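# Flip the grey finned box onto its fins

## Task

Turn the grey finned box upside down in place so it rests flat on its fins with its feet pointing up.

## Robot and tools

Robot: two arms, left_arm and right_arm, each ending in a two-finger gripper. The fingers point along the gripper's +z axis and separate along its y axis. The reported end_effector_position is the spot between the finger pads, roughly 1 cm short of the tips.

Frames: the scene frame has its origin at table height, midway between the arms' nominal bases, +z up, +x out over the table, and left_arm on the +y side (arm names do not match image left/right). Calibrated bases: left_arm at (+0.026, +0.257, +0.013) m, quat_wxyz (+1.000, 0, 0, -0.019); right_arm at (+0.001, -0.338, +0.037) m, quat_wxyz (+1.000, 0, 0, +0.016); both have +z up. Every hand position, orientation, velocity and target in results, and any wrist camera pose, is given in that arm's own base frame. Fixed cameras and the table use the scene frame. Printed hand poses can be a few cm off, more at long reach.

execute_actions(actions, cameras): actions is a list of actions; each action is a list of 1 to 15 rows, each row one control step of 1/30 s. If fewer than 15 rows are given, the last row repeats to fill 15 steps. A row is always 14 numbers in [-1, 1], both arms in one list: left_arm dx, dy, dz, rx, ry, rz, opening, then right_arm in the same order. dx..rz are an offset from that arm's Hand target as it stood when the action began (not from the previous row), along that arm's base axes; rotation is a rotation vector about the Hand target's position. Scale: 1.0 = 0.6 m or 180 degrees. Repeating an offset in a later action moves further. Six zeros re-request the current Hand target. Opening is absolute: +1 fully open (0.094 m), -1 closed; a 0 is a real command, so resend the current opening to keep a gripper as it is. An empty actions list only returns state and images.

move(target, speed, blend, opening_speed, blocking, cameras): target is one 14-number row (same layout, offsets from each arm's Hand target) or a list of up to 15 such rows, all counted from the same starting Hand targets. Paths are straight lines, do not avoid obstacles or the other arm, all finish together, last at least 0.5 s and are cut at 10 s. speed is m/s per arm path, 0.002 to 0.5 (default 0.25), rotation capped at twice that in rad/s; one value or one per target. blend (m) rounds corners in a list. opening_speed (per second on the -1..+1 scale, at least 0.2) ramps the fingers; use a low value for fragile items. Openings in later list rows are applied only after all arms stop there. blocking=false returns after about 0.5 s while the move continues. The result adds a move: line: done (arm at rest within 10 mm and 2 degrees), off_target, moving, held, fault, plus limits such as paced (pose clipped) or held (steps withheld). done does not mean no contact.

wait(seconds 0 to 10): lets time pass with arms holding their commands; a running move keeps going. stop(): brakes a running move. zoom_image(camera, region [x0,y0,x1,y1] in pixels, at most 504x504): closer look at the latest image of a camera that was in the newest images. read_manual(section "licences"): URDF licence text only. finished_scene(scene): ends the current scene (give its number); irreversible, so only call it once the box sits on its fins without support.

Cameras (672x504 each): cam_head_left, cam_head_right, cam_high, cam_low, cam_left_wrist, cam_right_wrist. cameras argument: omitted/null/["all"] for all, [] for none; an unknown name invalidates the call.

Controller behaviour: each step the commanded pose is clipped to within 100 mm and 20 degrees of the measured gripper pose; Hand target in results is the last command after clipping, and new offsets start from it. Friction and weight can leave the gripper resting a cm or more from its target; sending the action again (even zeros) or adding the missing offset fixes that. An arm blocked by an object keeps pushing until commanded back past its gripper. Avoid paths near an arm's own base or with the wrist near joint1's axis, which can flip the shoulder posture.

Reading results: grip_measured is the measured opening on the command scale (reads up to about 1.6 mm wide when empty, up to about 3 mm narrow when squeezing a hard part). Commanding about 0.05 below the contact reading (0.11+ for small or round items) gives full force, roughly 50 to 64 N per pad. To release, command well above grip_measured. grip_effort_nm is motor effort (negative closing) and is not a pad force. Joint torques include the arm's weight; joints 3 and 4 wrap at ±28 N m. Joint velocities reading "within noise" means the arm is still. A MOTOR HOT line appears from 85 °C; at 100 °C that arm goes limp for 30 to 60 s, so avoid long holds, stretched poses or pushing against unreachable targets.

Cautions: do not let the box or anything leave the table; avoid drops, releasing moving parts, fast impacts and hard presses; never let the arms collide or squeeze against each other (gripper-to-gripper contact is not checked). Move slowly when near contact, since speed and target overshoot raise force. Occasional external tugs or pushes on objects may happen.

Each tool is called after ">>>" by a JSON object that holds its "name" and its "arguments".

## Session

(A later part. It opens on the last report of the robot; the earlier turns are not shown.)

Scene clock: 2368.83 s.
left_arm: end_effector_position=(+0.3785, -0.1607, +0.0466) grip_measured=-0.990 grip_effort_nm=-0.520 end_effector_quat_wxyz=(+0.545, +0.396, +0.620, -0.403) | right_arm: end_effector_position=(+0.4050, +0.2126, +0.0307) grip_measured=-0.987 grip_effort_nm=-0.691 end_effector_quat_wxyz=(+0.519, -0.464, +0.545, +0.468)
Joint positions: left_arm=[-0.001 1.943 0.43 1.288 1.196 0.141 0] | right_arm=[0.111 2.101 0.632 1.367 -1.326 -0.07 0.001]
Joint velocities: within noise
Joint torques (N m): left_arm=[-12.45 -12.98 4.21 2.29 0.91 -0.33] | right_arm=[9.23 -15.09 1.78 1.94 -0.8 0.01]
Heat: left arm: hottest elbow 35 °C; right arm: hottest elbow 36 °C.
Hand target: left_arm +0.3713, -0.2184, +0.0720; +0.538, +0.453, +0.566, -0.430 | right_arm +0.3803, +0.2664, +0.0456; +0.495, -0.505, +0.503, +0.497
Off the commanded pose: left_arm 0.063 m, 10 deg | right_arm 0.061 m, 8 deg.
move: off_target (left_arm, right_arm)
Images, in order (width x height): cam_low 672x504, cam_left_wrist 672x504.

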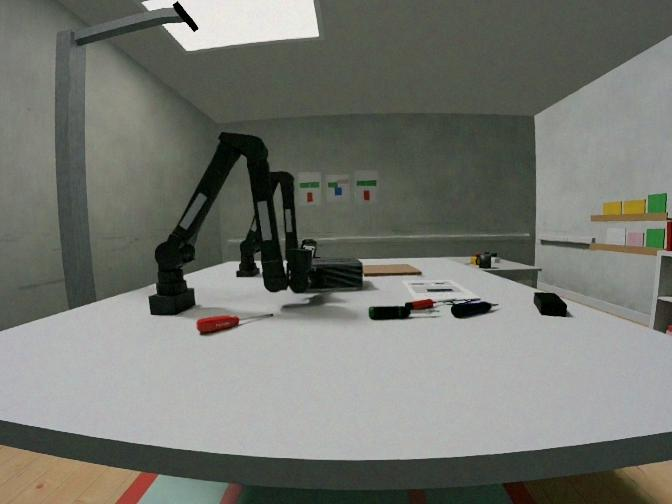

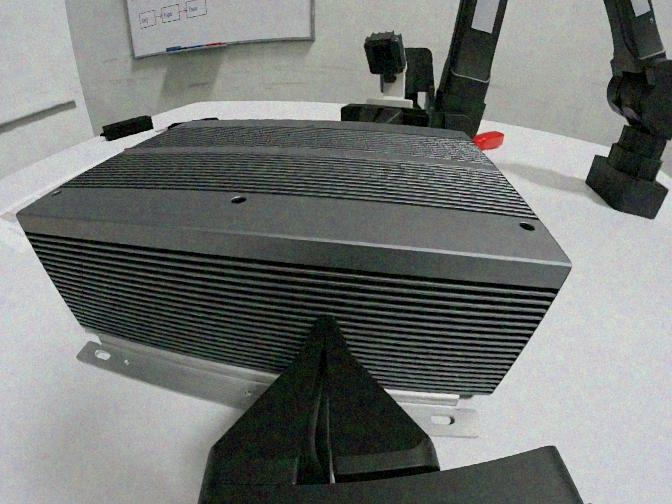

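>>> {"name": "execute_actions", "arguments": {"actions": [], "cameras": ["cam_right_wrist","cam_head_right"]}}

Scene clock: 2374.70 s.
left_arm: end_effector_position=(+0.3785, -0.1607, +0.0466) grip_measured=-0.990 grip_effort_nm=-0.520 end_effector_quat_wxyz=(+0.545, +0.396, +0.620, -0.403) | right_arm: end_effector_position=(+0.4050, +0.2126, +0.0308) grip_measured=-0.987 grip_effort_nm=-0.686 end_effector_quat_wxyz=(+0.519, -0.464, +0.545, +0.468)
Joint positions: left_arm=[-0.001 1.943 0.43 1.287 1.196 0.141 0] | right_arm=[0.111 2.101 0.632 1.366 -1.326 -0.07 0.001]
Joint velocities: within noise
Joint torques (N m): left_arm=[-12.34 -13.1 4.23 2.33 0.91 -0.33] | right_arm=[9.41 -14.97 1.99 1.74 -0.78 0.02]
Heat: left arm: hottest elbow 35 °C; right arm: hottest elbow 35 °C.
Hand target: left_arm +0.3714, -0.2183, +0.0721; +0.538, +0.453, +0.566, -0.430 | right_arm +0.3803, +0.2664, +0.0458; +0.495, -0.505, +0.503, +0.497
Tool commands: left_gripper/opening=-1.0 right_gripper/opening=-1.0
Off the commanded pose: left_arm 0.063 m, 10 deg | right_arm 0.061 m, 8 deg.
Images, in order (width x height): cam_head_right 672x504, cam_right_wrist 672x504.

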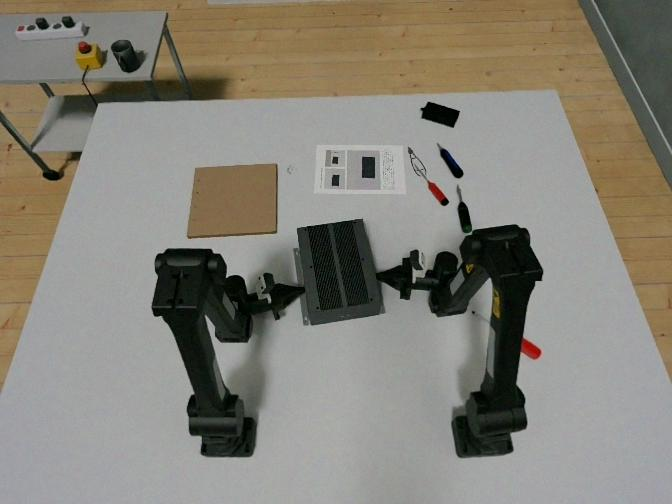

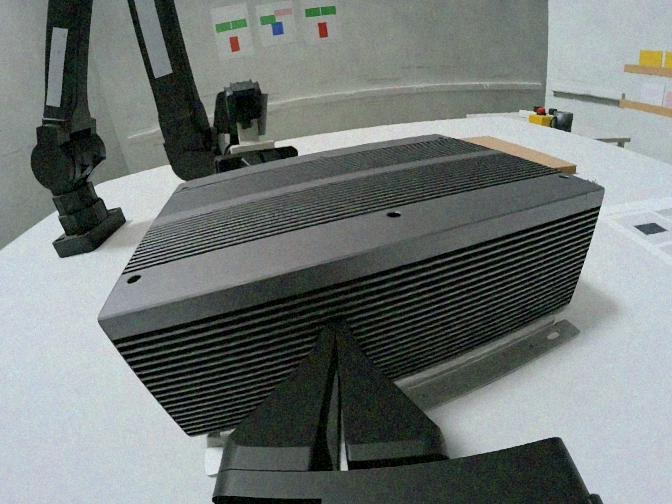

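>>> {"name": "move", "arguments": {"target": [[-0.0023,0.147,-0.0285,0.008,0.002,0,-1,0.033,-0.136,-0.040,-0.004,0,0.005,-1],[-0.113,0.117,-0.040,0.0163,0.0037,0,-1,-0.0755,-0.151,-0.046,-0.0083,0,0.0111,-1]], "speed": 0.08, "blend": 0.02, "cameras": ["cam_head_left","cam_left_wrist","cam_right_wrist"]}}

>>> {"name": "zoom_image", "arguments": {"camera": "cam_head_left", "region": [260, 205, 420, 345]}}

Scene clock: 2515.60 s.
left_arm: end_effector_position=(+0.3048, -0.1453, +0.0451) grip_measured=-0.990 grip_effort_nm=-0.520 end_effector_quat_wxyz=(+0.523, +0.455, +0.585, -0.421) | right_arm: end_effector_position=(+0.3343, +0.1811, +0.0178) grip_measured=-0.987 grip_effort_nm=-0.681 end_effector_quat_wxyz=(+0.487, -0.504, +0.495, +0.514)
Joint positions: left_arm=[0.081 1.799 0.31 0.9 1.392 0.564 0] | right_arm=[0.029 2.114 0.526 1.317 -1.578 -0.253 0.001]
Joint velocities: within noise
Joint torques (N m): left_arm=[-1.61 -8.47 1.76 1.26 0.34 -0.08] | right_arm=[-2.02 -9.76 0.17 1.99 -0.36 -0.12]
Heat: left arm: hottest elbow 34 °C; right arm: hottest elbow 32 °C.
Hand target: left_arm +0.3036, -0.1481, +0.0481; +0.523, +0.464, +0.580, -0.418 | right_arm +0.3350, +0.1758, +0.0181; +0.480, -0.520, +0.501, +0.499
Off the commanded pose: left_arm 0.004 m, 1 deg | right_arm 0.005 m, 3 deg.
joint sent to its limit (right arm) — joint 5 (wrist yaw), lower limit. The joint targets are off in orientation, not in position.
move: off_target (right_arm)
Images, in order (width x height): cam_head_left 672x504, cam_left_wrist 672x504, cam_right_wrist 672x504.

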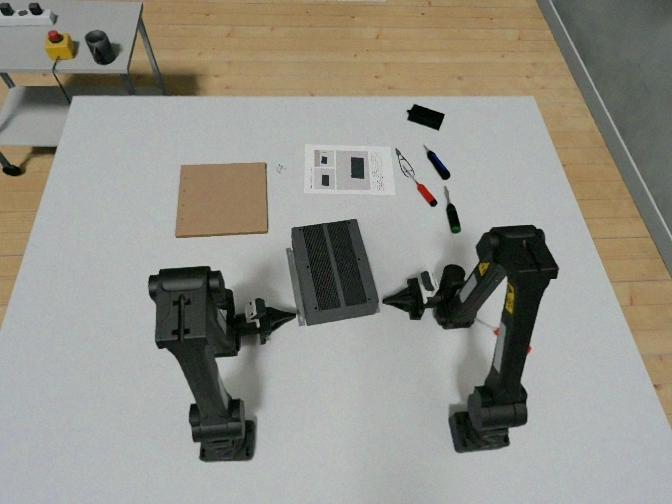

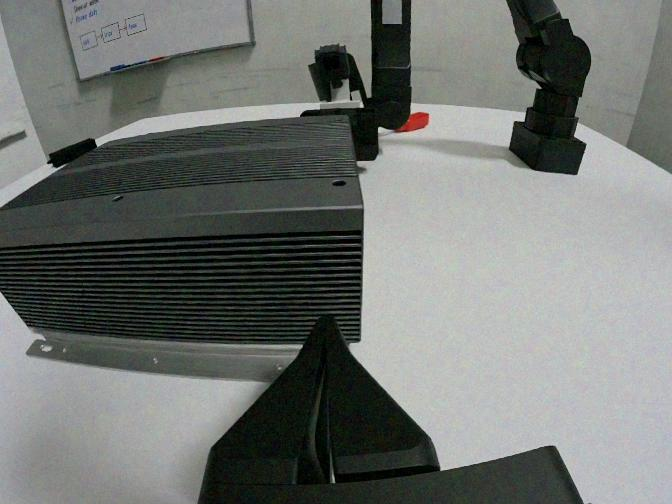

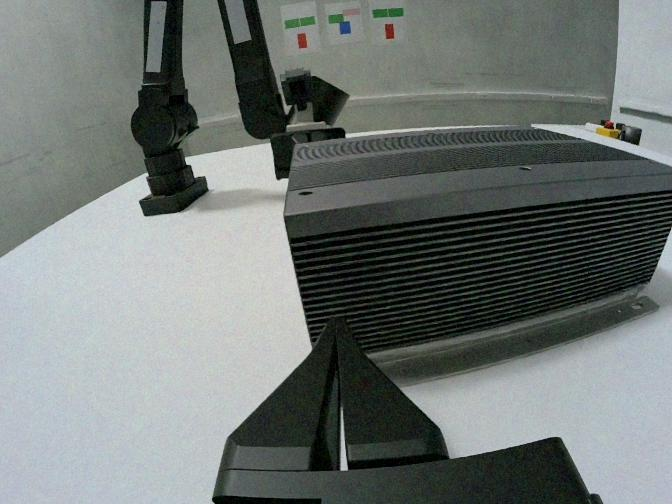

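Scaled by 3.150.

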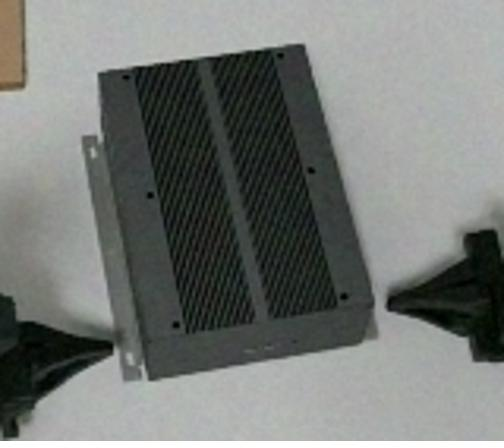

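>>> {"name": "move", "arguments": {"target": [[0.018,-0.062,0,0,0,0,-1,-0.01,0.055,0,0,0,0,-1],[0.014,-0.122,0,0,0,0,-1,-0.023,0.121,0,0,0,0,-1]], "speed": 0.04, "blend": 0.01, "cameras": ["cam_head_left","cam_left_wrist","cam_right_wrist"]}}

>>> {"name": "zoom_image", "arguments": {"camera": "cam_head_left", "region": [260, 205, 420, 345]}}

Scene clock: 2539.80 s.
left_arm: end_effector_position=(+0.3160, -0.1719, +0.0524) grip_measured=-0.990 grip_effort_nm=-0.515 end_effector_quat_wxyz=(+0.544, +0.426, +0.612, -0.385) | right_arm: end_effector_position=(+0.3400, +0.2046, +0.0137) grip_measured=-0.987 grip_effort_nm=-0.681 end_effector_quat_wxyz=(+0.499, -0.485, +0.539, +0.475)
Joint positions: left_arm=[-0.042 1.855 0.268 1.298 1.167 0.26 0] | right_arm=[0.103 2.091 0.489 1.32 -1.382 -0.249 0.001]
Joint velocities: within noise
Joint torques (N m): left_arm=[-12.45 -5.01 4.78 2.25 0.04 -0.28] | right_arm=[9.41 -10.46 1.44 2.61 -0.43 0.09]
Heat: left arm: hottest elbow 34 °C; right arm: hottest elbow 32 °C.
Hand target: left_arm +0.3120, -0.2213, +0.0480; +0.523, +0.464, +0.580, -0.418 | right_arm +0.3212, +0.2484, +0.0180; +0.480, -0.520, +0.501, +0.499
Off the commanded pose: left_arm 0.050 m, 7 deg | right_arm 0.048 m, 7 deg.
move: off_target (left_arm, right_arm)
Images, in order (width x height): cam_head_left 672x504, cam_left_wrist 672x504, cam_right_wrist 672x504.

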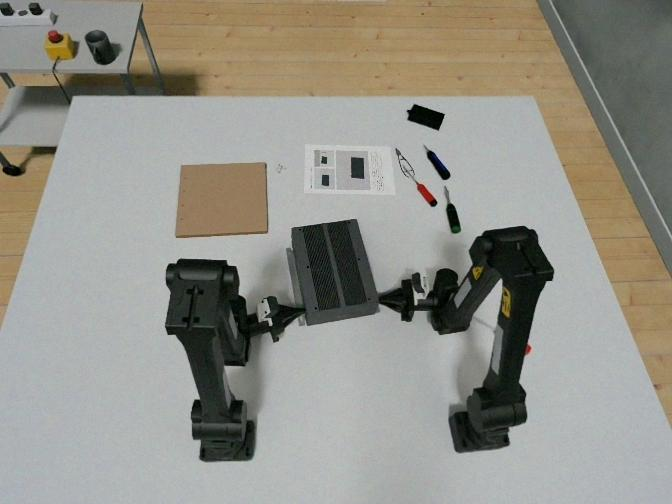

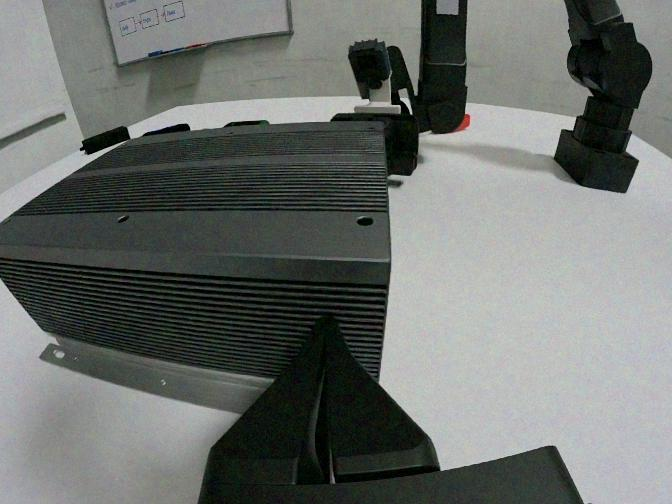

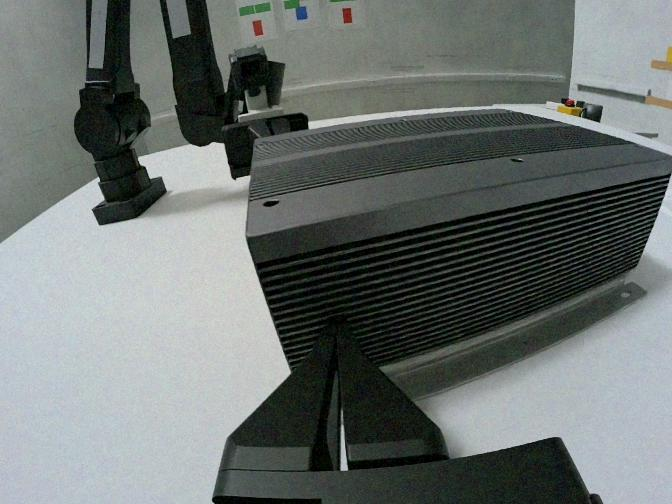

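Scaled by 3.150.

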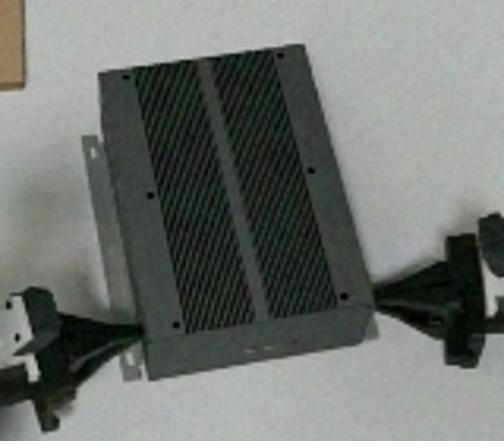

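>>> {"name": "move", "arguments": {"target": [0.003,-0.02,0.06,0,0,0,-1,-0.002,0.02,0.07,0,0,0,-1], "speed": 0.04, "cameras": ["cam_low","cam_left_wrist","cam_right_wrist"]}}

>>> {"name": "zoom_image", "arguments": {"camera": "cam_low", "region": [220, 230, 400, 310]}}

Scene clock: 2548.53 s.
left_arm: end_effector_position=(+0.3167, -0.1760, +0.0558) grip_measured=-0.990 grip_effort_nm=-0.505 end_effector_quat_wxyz=(+0.521, +0.398, +0.648, -0.388) | right_arm: end_effector_position=(+0.3500, +0.2036, +0.0410) grip_measured=-0.988 grip_effort_nm=-0.681 end_effector_quat_wxyz=(+0.506, -0.466, +0.560, +0.462)
Joint positions: left_arm=[-0.07 1.764 0.255 1.162 1.095 0.222 0] | right_arm=[0.104 1.978 0.465 1.263 -1.322 -0.197 0.001]
Joint velocities: within noise
Joint torques (N m): left_arm=[-13.1 -9.93 5.97 2.69 1.57 -0.32] | right_arm=[10.87 -13.33 1.69 2.17 -1.95 0.05]
Heat: left arm: hottest elbow 34 °C; right arm: hottest elbow 32 °C.
Hand target: left_arm +0.3138, -0.2333, +0.0840; +0.523, +0.464, +0.580, -0.418 | right_arm +0.3199, +0.2604, +0.0601; +0.480, -0.520, +0.501, +0.499
Off the commanded pose: left_arm 0.064 m, 11 deg | right_arm 0.067 m, 11 deg.
move: off_target (left_arm, right_arm)
Images, in order (width x height): cam_low 672x504, cam_left_wrist 672x504, cam_right_wrist 672x504.

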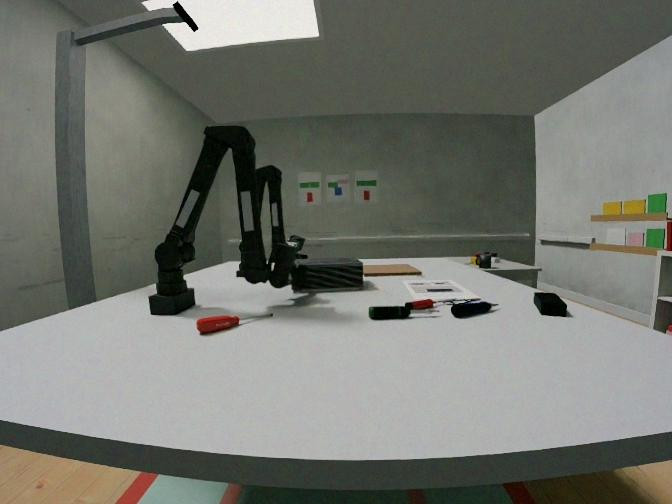

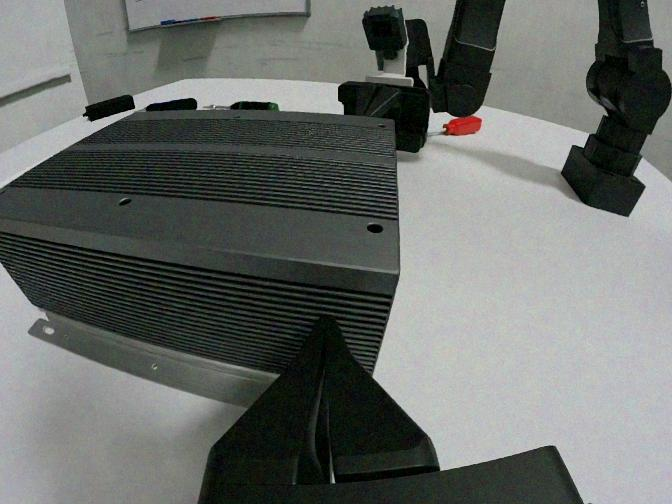

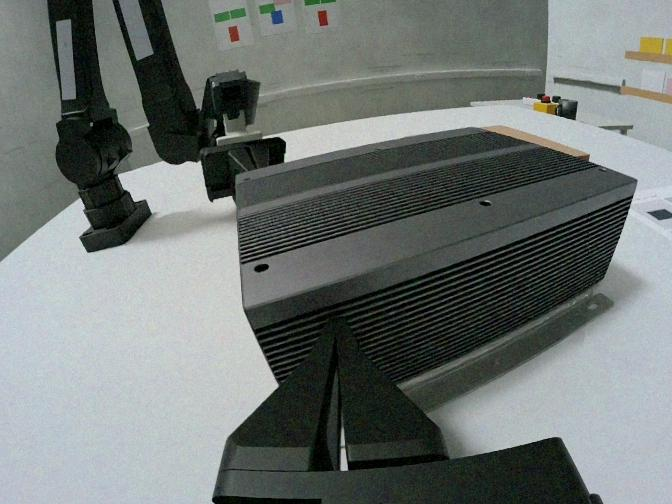

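Scaled by 2.800.

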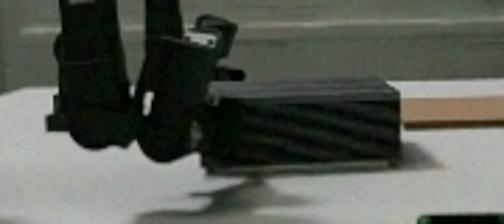

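>>> {"name": "move", "arguments": {"target": [[-0.02,0.12,-0.02,0,0,0,-1,0.04,-0.12,-0.03,0,0,0,-1],[-0.023,0.222,0.027,0,0,0,-1,0.042,-0.217,0.05,-0.01,-0.01,-0.01,-1]], "speed": 0.1, "blend": 0.02, "cameras": ["cam_head_left"]}}

>>> {"name": "zoom_image", "arguments": {"camera": "cam_head_left", "region": [260, 205, 420, 345]}}

Scene clock: 2765.70 s.
left_arm: end_effector_position=(+0.2914, -0.1055, +0.0937) grip_measured=-0.990 grip_effort_nm=-0.510 end_effector_quat_wxyz=(+0.549, +0.422, +0.576, -0.434) | right_arm: end_effector_position=(+0.3444, +0.1357, +0.0865) grip_measured=-0.988 grip_effort_nm=-0.672 end_effector_quat_wxyz=(+0.532, -0.482, +0.516, +0.467)
Joint positions: left_arm=[0.242 1.577 0.272 0.688 1.536 0.581 0] | right_arm=[-0.106 1.834 0.45 1.153 -1.578 -0.261 0.001]
Joint velocities: within noise
Joint torques (N m): left_arm=[0.09 -6.77 4.88 1.2 0.57 -0.08] | right_arm=[-2.2 -9.52 2.13 1.58 -0.32 0.12]
Heat: left arm: hottest elbow 35 °C; right arm: hottest wrist yaw 35 °C.
Hand target: left_arm +0.3000, -0.1001, +0.1002; +0.523, +0.464, +0.580, -0.418 | right_arm +0.3452, +0.1302, +0.0901; +0.487, -0.527, +0.509, +0.475
Off the commanded pose: left_arm 0.012 m, 6 deg | right_arm 0.007 m, 7 deg.
joint sent to its limit (right arm) — joint 5 (wrist yaw), lower limit. The joint targets are off in orientation, not in position.
move: off_target (left_arm, right_arm)
Images, in order (width x height): cam_head_left 672x504.

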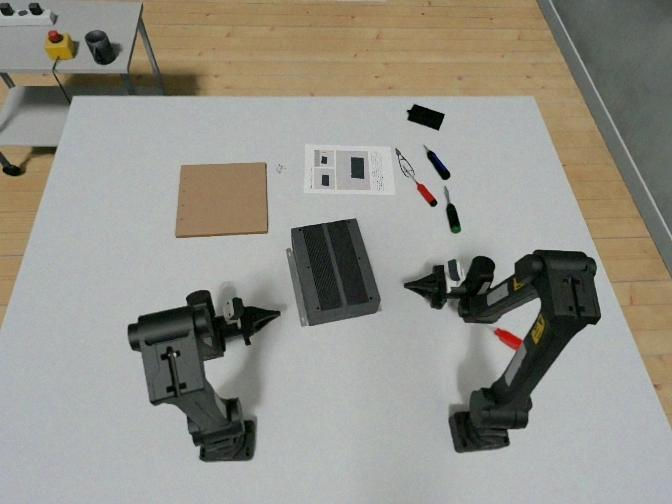

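Scaled by 3.150.

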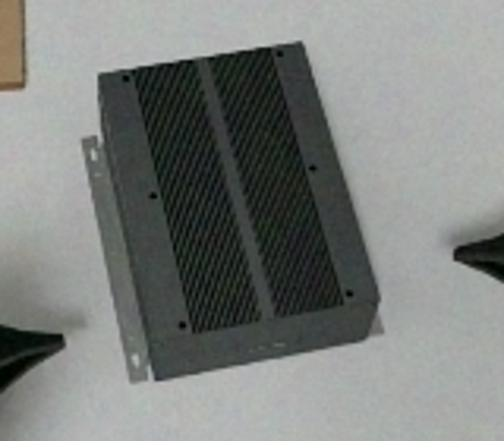

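>>> {"name": "execute_actions", "arguments": {"actions": [], "cameras": ["cam_head_right"]}}

Scene clock: 2815.83 s.
left_arm: end_effector_position=(+0.2913, -0.1055, +0.0937) grip_measured=-0.990 grip_effort_nm=-0.505 end_effector_quat_wxyz=(+0.549, +0.422, +0.576, -0.434) | right_arm: end_effector_position=(+0.3444, +0.1357, +0.0865) grip_measured=-0.988 grip_effort_nm=-0.681 end_effector_quat_wxyz=(+0.532, -0.482, +0.516, +0.467)
Joint positions: left_arm=[0.242 1.577 0.272 0.687 1.536 0.582 0] | right_arm=[-0.106 1.834 0.45 1.153 -1.578 -0.261 0.001]
Joint velocities: within noise
Joint torques (N m): left_arm=[-0.03 -6.77 4.88 1.25 0.56 -0.07] | right_arm=[-2.08 -10.29 2.04 1.57 -0.37 0.03]
Heat: left arm: hottest elbow 35 °C; right arm: hottest shoulder 31 °C.
Hand target: left_arm +0.2999, -0.1001, +0.1002; +0.523, +0.464, +0.580, -0.418 | right_arm +0.3452, +0.1302, +0.0901; +0.487, -0.527, +0.509, +0.475
Tool commands: left_gripper/opening=-1.0 right_gripper/opening=-1.0
Off the commanded pose: left_arm 0.012 m, 6 deg | right_arm 0.007 m, 7 deg.
Images, in order (width x height): cam_head_right 672x504.

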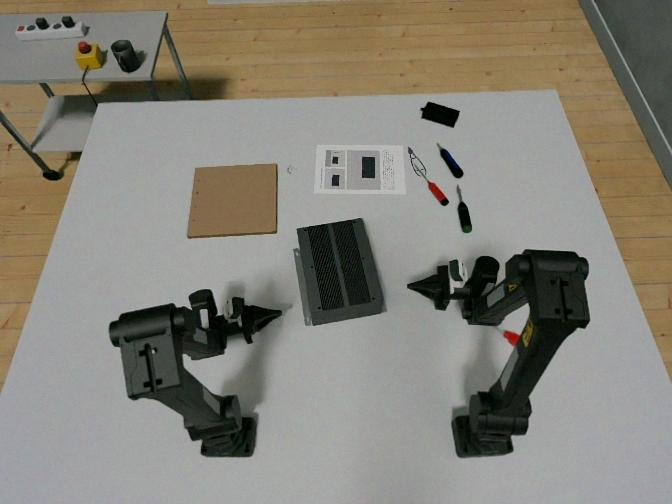

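>>> {"name": "zoom_image", "arguments": {"camera": "cam_head_right", "region": [280, 130, 480, 330]}}

Scaled by 2.520.

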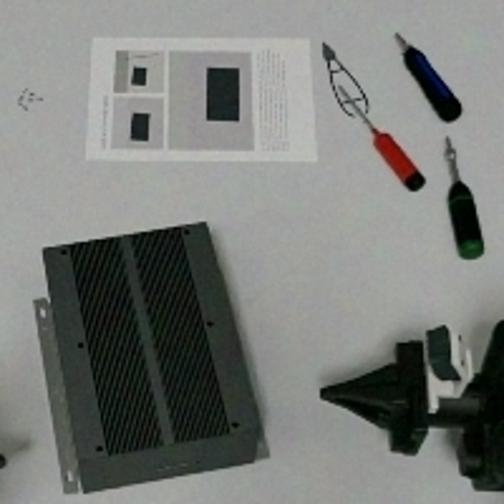

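>>> {"name": "move", "arguments": {"target": [[0,0,0,0,0,0,-1, -0.075,0,0.183,0,0,0,-1],[0,0,0,0,0,0,-1, -0.092,0.075,0.19,-0.3307,-0.2652,-0.3038,1]], "speed": [0.2,0.25], "blend": 0.03, "cameras": ["cam_head_right","cam_right_wrist"]}}

Scene clock: 2851.37 s.
left_arm: end_effector_position=(+0.2899, -0.1051, +0.1003) grip_measured=-0.990 grip_effort_nm=-0.505 end_effector_quat_wxyz=(+0.525, +0.456, +0.586, -0.417) | right_arm: end_effector_position=(+0.2858, +0.1643, +0.1869) grip_measured=+0.998 grip_effort_nm=0.081 end_effector_quat_wxyz=(+0.463, -0.550, +0.618, -0.317)
Joint positions: left_arm=[0.242 1.479 0.475 -0.604 1.469 1.599 0] | right_arm=[0.849 0.68 0.316 -0.125 0.661 -1.012 0.094]
Joint velocities: within noise
Joint torques (N m): left_arm=[-0.26 -4.19 6.78 0.21 0.64 -0.08] | right_arm=[0.67 1.08 10.7 2.67 0.28 -0.04]
Heat: left arm: hottest elbow 35 °C; right arm: hottest elbow 32 °C.
Hand target: left_arm +0.2999, -0.1002, +0.1002; +0.523, +0.464, +0.580, -0.418 | right_arm +0.2900, +0.1752, +0.2042; +0.480, -0.545, +0.611, -0.315
Off the commanded pose: left_arm 0.011 m, 1 deg | right_arm 0.021 m, 2 deg.
move: off_target (left_arm, right_arm); target 2's new opening was sent with right_arm's hand 0.021 m and 2 deg from that target; limits=paced
Images, in order (width x height): cam_head_right 672x504, cam_right_wrist 672x504.

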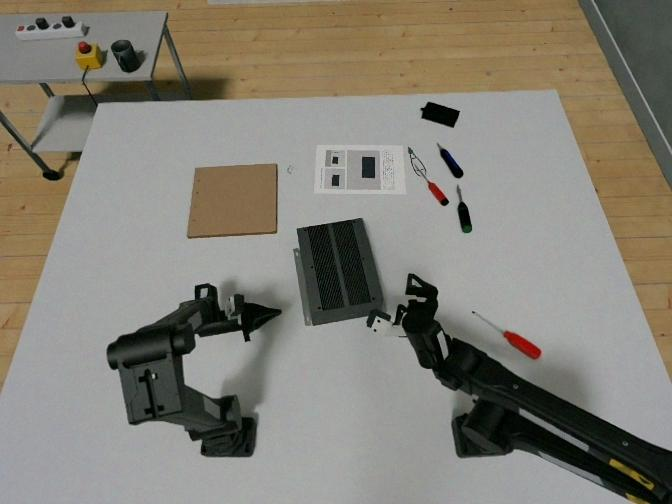

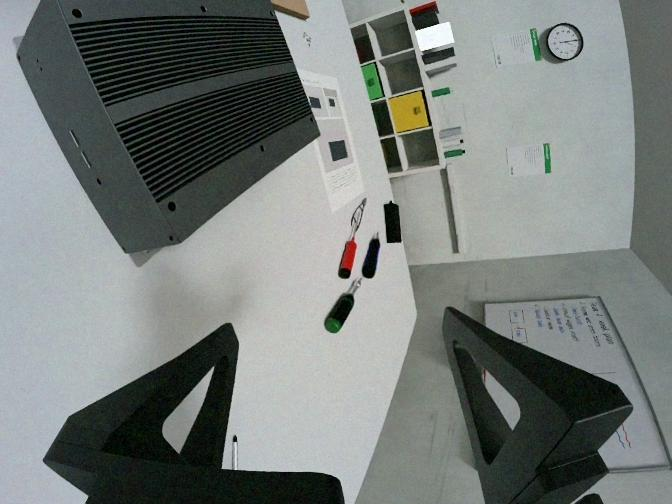

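>>> {"name": "zoom_image", "arguments": {"camera": "cam_right_wrist", "region": [20, 130, 260, 310]}}

Scaled by 2.100 from the camera's 672x504 image, which has a finer 960x720 frame.

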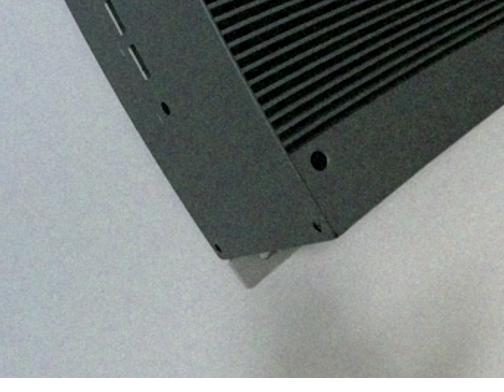

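>>> {"name": "move", "arguments": {"target": [0,0,0,0,0,0,-1, 0.0167,0.02,-0.225,0,0,0,1], "speed": 0.15, "cameras": ["cam_low","cam_right_wrist"]}}

Scene clock: 2933.90 s.
left_arm: end_effector_position=(+0.2903, -0.1049, +0.1009) grip_measured=-0.990 grip_effort_nm=-0.505 end_effector_quat_wxyz=(+0.521, +0.462, +0.581, -0.422) | right_arm: end_effector_position=(+0.3015, +0.1834, +0.0687) grip_measured=+0.998 grip_effort_nm=0.076 end_effector_quat_wxyz=(+0.476, -0.542, +0.617, -0.315)
Joint positions: left_arm=[0.242 1.524 0.523 -0.802 1.466 1.796 0] | right_arm=[0.851 1.345 0.164 0.722 0.661 -1.011 0.094]
Joint velocities: within noise
Joint torques (N m): left_arm=[0.03 -4.6 6.48 -0.2 0.62 -0.07] | right_arm=[-0.03 -3.55 3.85 2.73 0.26 -0.02]
Heat: left arm: hottest elbow 36 °C; right arm: hottest elbow 42 °C.
Hand target: left_arm +0.2999, -0.1002, +0.1002; +0.523, +0.464, +0.580, -0.418 | right_arm +0.2999, +0.1872, +0.0690; +0.479, -0.546, +0.611, -0.315
Off the commanded pose: left_arm 0.011 m, 1 deg | right_arm 0.004 m, 1 deg.
move: off_target (left_arm)
Images, in order (width x height): cam_low 672x504, cam_right_wrist 672x504.

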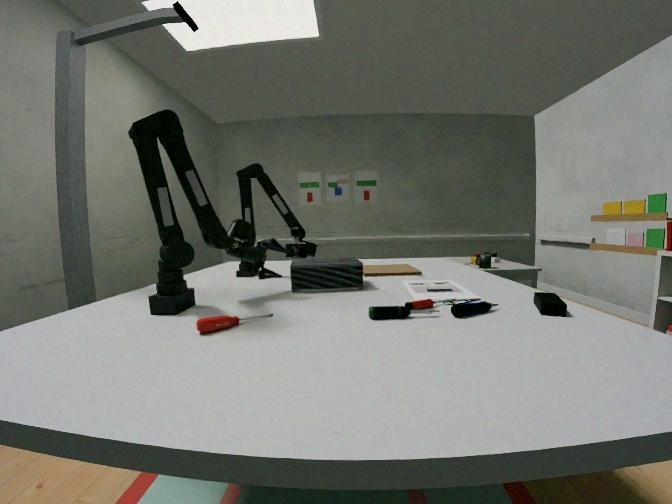

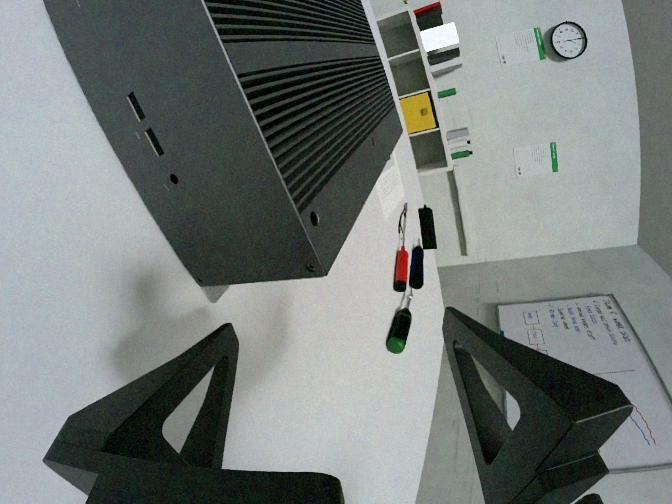

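>>> {"name": "zoom_image", "arguments": {"camera": "cam_right_wrist", "region": [120, 210, 340, 380]}}

Scaled by 2.291 from the camera's 672x504 image, which has a finer 960x720 frame.

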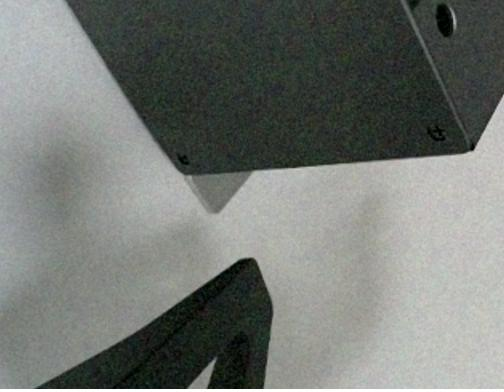

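>>> {"name": "execute_actions", "arguments": {"actions": [], "cameras": ["cam_left_wrist","cam_head_left"]}}

>>> {"name": "zoom_image", "arguments": {"camera": "cam_head_left", "region": [270, 200, 410, 340]}}

Scene clock: 2984.67 s.
left_arm: end_effector_position=(+0.2904, -0.1049, +0.1010) grip_measured=-0.990 grip_effort_nm=-0.505 end_effector_quat_wxyz=(+0.521, +0.463, +0.581, -0.422) | right_arm: end_effector_position=(+0.3015, +0.1834, +0.0687) grip_measured=+0.998 grip_effort_nm=0.076 end_effector_quat_wxyz=(+0.476, -0.542, +0.617, -0.315)
Joint positions: left_arm=[0.242 1.524 0.523 -0.803 1.466 1.797 0] | right_arm=[0.851 1.345 0.164 0.722 0.661 -1.012 0.094]
Joint velocities: within noise
Joint torques (N m): left_arm=[0.03 -4.84 6.48 -0.1 0.61 -0.07] | right_arm=[-0.09 -2.73 4 2.56 0.25 -0.04]
Heat: left arm: hottest elbow 37 °C; right arm: hottest elbow 36 °C.
Hand target: left_arm +0.3000, -0.1001, +0.1002; +0.523, +0.464, +0.580, -0.418 | right_arm +0.2999, +0.1872, +0.0691; +0.479, -0.546, +0.611, -0.315
Tool commands: left_gripper/opening=-1.0 right_gripper/opening=+1.0
Off the commanded pose: left_arm 0.011 m, 0 deg | right_arm 0.004 m, 1 deg.
Images, in order (width x height): cam_head_left 672x504, cam_left_wrist 672x504.

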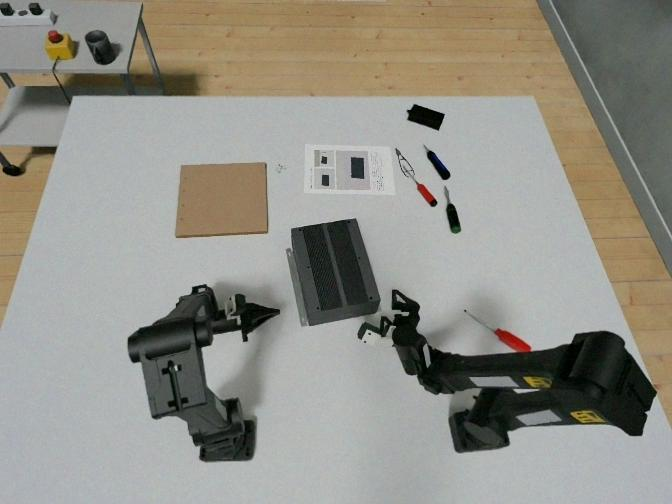

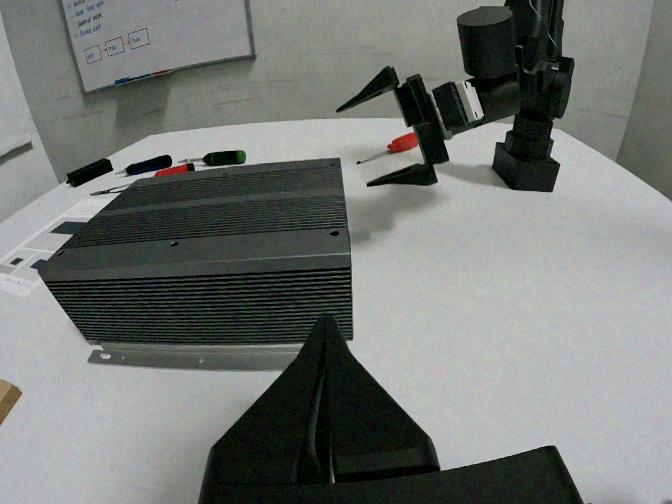

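Scaled by 3.600.

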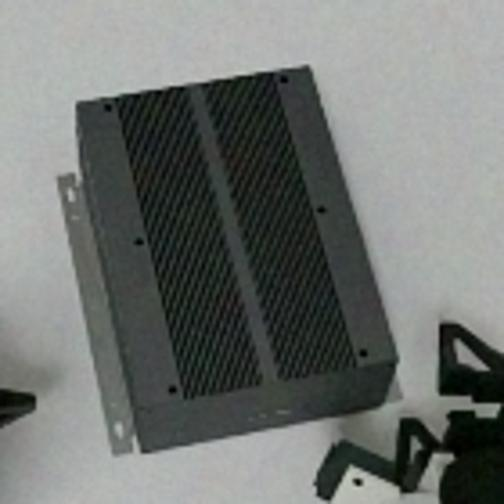

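>>> {"name": "zoom_image", "arguments": {"camera": "cam_left_wrist", "region": [40, 260, 380, 390]}}

Scaled by 1.482 from the camera's 672x504 image, which has a finer 960x720 frame.

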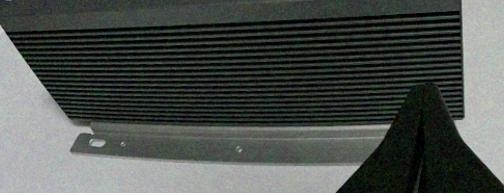

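>>> {"name": "move", "arguments": {"target": [-0.08,0.01,-0.01,0,0,0,-1, 0,0,0,0,0,0,1], "speed": 0.15, "cameras": ["cam_left_wrist"]}}

>>> {"name": "zoom_image", "arguments": {"camera": "cam_left_wrist", "region": [100, 230, 440, 400]}}

Scene clock: 3117.43 s.
left_arm: end_effector_position=(+0.2465, -0.0990, +0.0937) grip_measured=-0.990 grip_effort_nm=-0.505 end_effector_quat_wxyz=(+0.520, +0.458, +0.593, -0.410) | right_arm: end_effector_position=(+0.3015, +0.1833, +0.0686) grip_measured=+0.998 grip_effort_nm=0.071 end_effector_quat_wxyz=(+0.476, -0.542, +0.617, -0.315)
Joint positions: left_arm=[0.316 1.508 0.446 -1.023 1.429 2.08 0] | right_arm=[0.851 1.345 0.164 0.722 0.661 -1.012 0.094]
Joint velocities: within noise
Joint torques (N m): left_arm=[-0.09 -4.31 4.97 -0.57 0.53 -0.07] | right_arm=[0.32 -3.43 4.12 2.71 0.31 -0.02]
Heat: left arm: hottest elbow 37 °C; right arm: hottest elbow 33 °C.
Hand target: left_arm +0.2520, -0.0941, +0.0943; +0.523, +0.464, +0.580, -0.418 | right_arm +0.2999, +0.1871, +0.0690; +0.479, -0.546, +0.611, -0.315
Off the commanded pose: left_arm 0.007 m, 2 deg | right_arm 0.004 m, 1 deg.
joint sent to its limit (left arm) — joint 6 (wrist roll), upper limit. The joint targets still meet the commanded pose.
move: done
Images, in order (width x height): cam_left_wrist 672x504.

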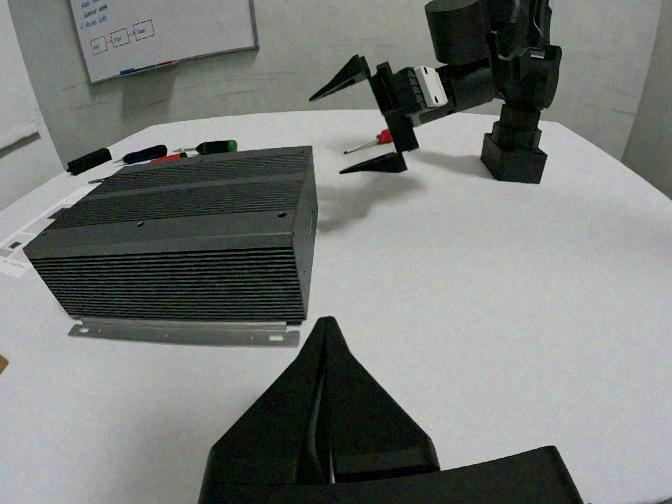

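Scaled by 1.482 from the camera's 672x504 image, which has a finer 960x720 frame.

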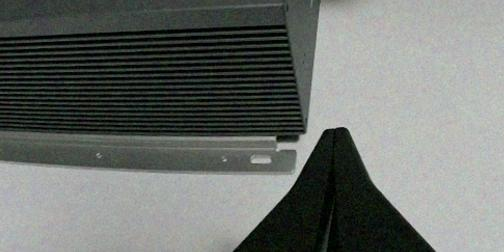

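>>> {"name": "move", "arguments": {"target": [0,0,0,0,0,0,-1, 0.0068,0.0145,-0.065,0,0,0,1], "speed": 0.08, "cameras": ["cam_left_wrist","cam_right_wrist"]}}

>>> {"name": "zoom_image", "arguments": {"camera": "cam_left_wrist", "region": [250, 100, 450, 340]}}

>>> {"name": "zoom_image", "arguments": {"camera": "cam_right_wrist", "region": [120, 210, 340, 380]}}

Scene clock: 3153.20 s.
left_arm: end_effector_position=(+0.2464, -0.0990, +0.0937) grip_measured=-0.990 grip_effort_nm=-0.510 end_effector_quat_wxyz=(+0.520, +0.458, +0.593, -0.410) | right_arm: end_effector_position=(+0.3013, +0.1857, +0.0264) grip_measured=+0.998 grip_effort_nm=0.076 end_effector_quat_wxyz=(+0.468, -0.548, +0.616, -0.318)
Joint positions: left_arm=[0.316 1.508 0.446 -1.024 1.429 2.081 0] | right_arm=[0.861 1.647 0.164 1.005 0.671 -1.012 0.094]
Joint velocities: within noise
Joint torques (N m): left_arm=[0.03 -4.37 5 -0.59 0.54 -0.08] | right_arm=[0.85 -4.89 2.89 2.48 0.31 0.01]
Heat: left arm: hottest elbow 35 °C; right arm: hottest elbow 33 °C.
Hand target: left_arm +0.2520, -0.0941, +0.0943; +0.523, +0.464, +0.580, -0.418 | right_arm +0.3040, +0.1958, +0.0300; +0.479, -0.546, +0.611, -0.315
Off the commanded pose: left_arm 0.007 m, 2 deg | right_arm 0.011 m, 1 deg.
joint sent to its limit (left arm) — joint 6 (wrist roll), upper limit. The joint targets still meet the commanded pose.
move: off_target (right_arm)
Images, in order (width x height): cam_left_wrist 672x504, cam_right_wrist 672x504.

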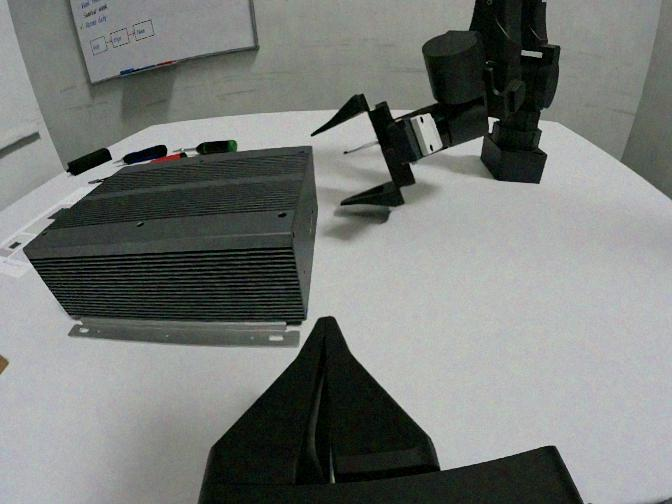

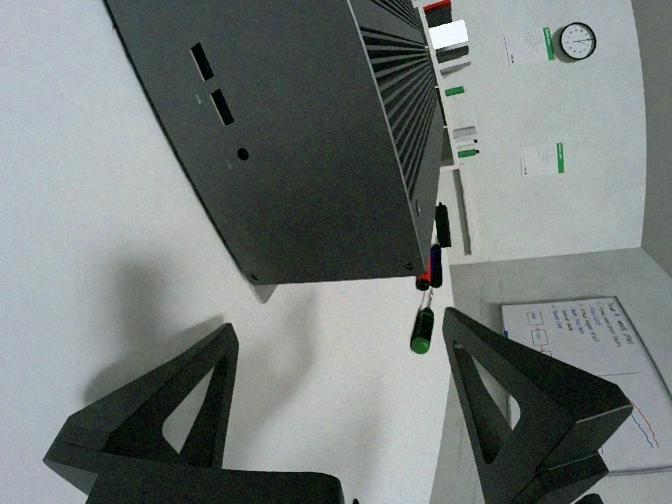

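Scaled by 2.100 from the camera's 672x504 image, which has a finer 960x720 frame.

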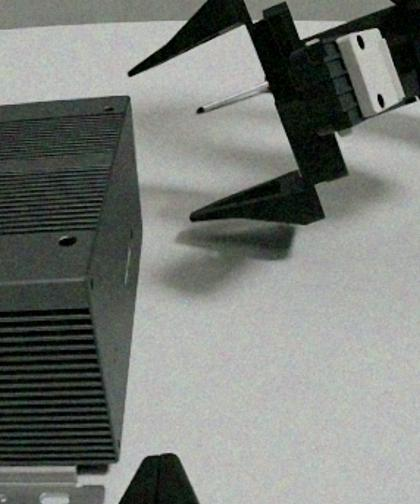

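Scaled by 2.291 from the camera's 672x504 image, which has a finer 960x720 frame.

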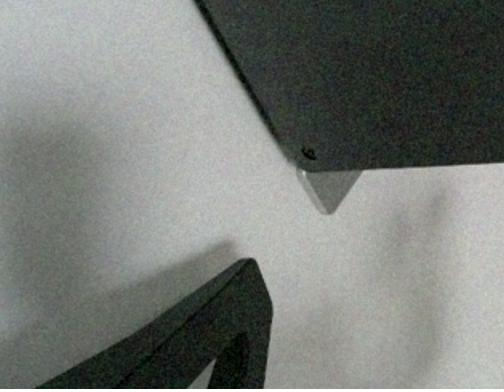

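>>> {"name": "move", "arguments": {"target": [0,0,0,0,0,0,-1, 0.035,0.0195,0.003,0,0,0,1], "speed": 0.06, "cameras": ["cam_left_wrist","cam_right_wrist"]}}

>>> {"name": "zoom_image", "arguments": {"camera": "cam_left_wrist", "region": [250, 100, 450, 340]}}

>>> {"name": "zoom_image", "arguments": {"camera": "cam_right_wrist", "region": [170, 200, 450, 400]}}

Scene clock: 3185.37 s.
left_arm: end_effector_position=(+0.2464, -0.0990, +0.0937) grip_measured=-0.990 grip_effort_nm=-0.505 end_effector_quat_wxyz=(+0.520, +0.458, +0.593, -0.410) | right_arm: end_effector_position=(+0.3176, +0.2068, +0.0327) grip_measured=+0.998 grip_effort_nm=0.071 end_effector_quat_wxyz=(+0.483, -0.546, +0.610, -0.310)
Joint positions: left_arm=[0.316 1.508 0.446 -1.024 1.429 2.081 0] | right_arm=[0.855 1.658 0.221 0.995 0.647 -1.024 0.094]
Joint velocities: within noise
Joint torques (N m): left_arm=[0.03 -4.48 4.98 -0.57 0.54 -0.06] | right_arm=[-1.96 -5.83 3.58 1.68 -0.06 -0.08]
Heat: left arm: hottest elbow 35 °C; right arm: hottest elbow 32 °C.
Hand target: left_arm +0.2520, -0.0941, +0.0943; +0.523, +0.464, +0.580, -0.418 | right_arm +0.3251, +0.2077, +0.0320; +0.480, -0.546, +0.611, -0.315
Off the commanded pose: left_arm 0.007 m, 2 deg | right_arm 0.007 m, 1 deg.
joint sent to its limit (left arm) — joint 6 (wrist roll), upper limit. The joint targets still meet the commanded pose.
move: done
Images, in order (width x height): cam_left_wrist 672x504, cam_right_wrist 672x504.

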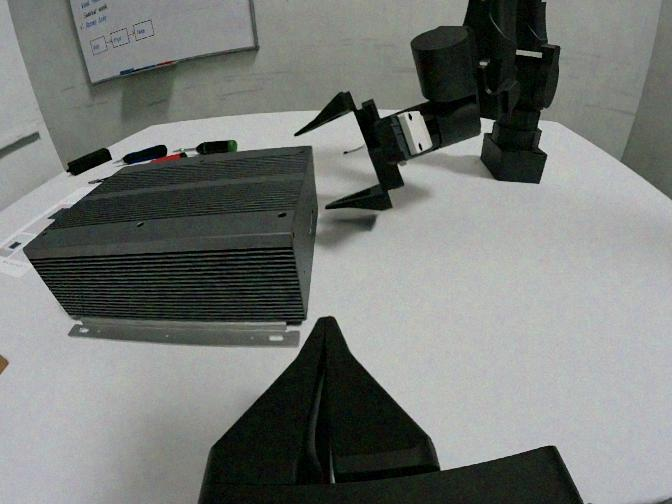

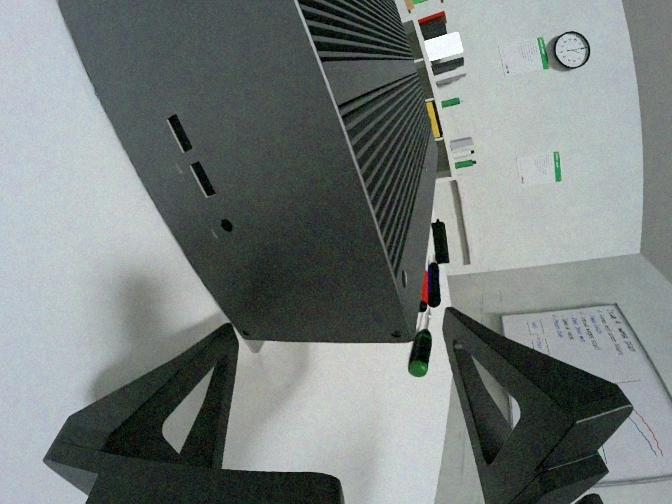

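Scaled by 2.100 from the camera's 672x504 image, which has a finer 960x720 frame.

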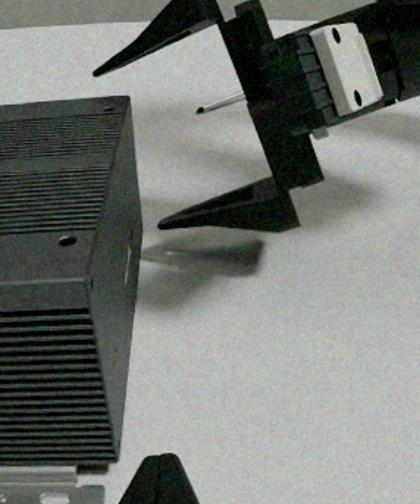

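Scaled by 1.800 from the camera's 672x504 image, which has a finer 960x720 frame.

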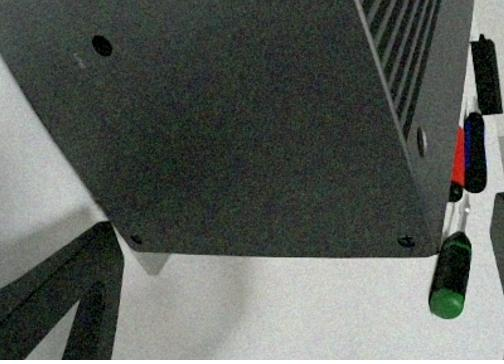

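>>> {"name": "move", "arguments": {"target": [0,0,0,0,0,0,-1, 0.0065,-0.033,0,0,0,0,1], "speed": 0.05, "cameras": []}}

Scene clock: 3208.23 s.
left_arm: end_effector_position=(+0.2464, -0.0990, +0.0937) grip_measured=-0.990 grip_effort_nm=-0.510 end_effector_quat_wxyz=(+0.520, +0.458, +0.593, -0.410) | right_arm: end_effector_position=(+0.3263, +0.1922, +0.0319) grip_measured=+0.998 grip_effort_nm=0.076 end_effector_quat_wxyz=(+0.480, -0.548, +0.611, -0.310)
Joint positions: left_arm=[0.316 1.508 0.446 -1.024 1.429 2.081 0] | right_arm=[0.787 1.659 0.209 1.02 0.585 -1.058 0.094]
Joint velocities: within noise
Joint torques (N m): left_arm=[-0.09 -4.48 5 -0.55 0.54 -0.07] | right_arm=[-2.14 -4.78 1.96 2.73 -0.05 -0.06]
Heat: left arm: hottest elbow 35 °C; right arm: hottest elbow 32 °C.
Hand target: left_arm +0.2520, -0.0941, +0.0943; +0.523, +0.464, +0.580, -0.418 | right_arm +0.3289, +0.1878, +0.0318; +0.479, -0.546, +0.611, -0.315
Off the commanded pose: left_arm 0.007 m, 2 deg | right_arm 0.005 m, 1 deg.
joint sent to its limit (left arm) — joint 6 (wrist roll), upper limit. The joint targets still meet the commanded pose.
move: done
No camera images: "cameras" was empty.


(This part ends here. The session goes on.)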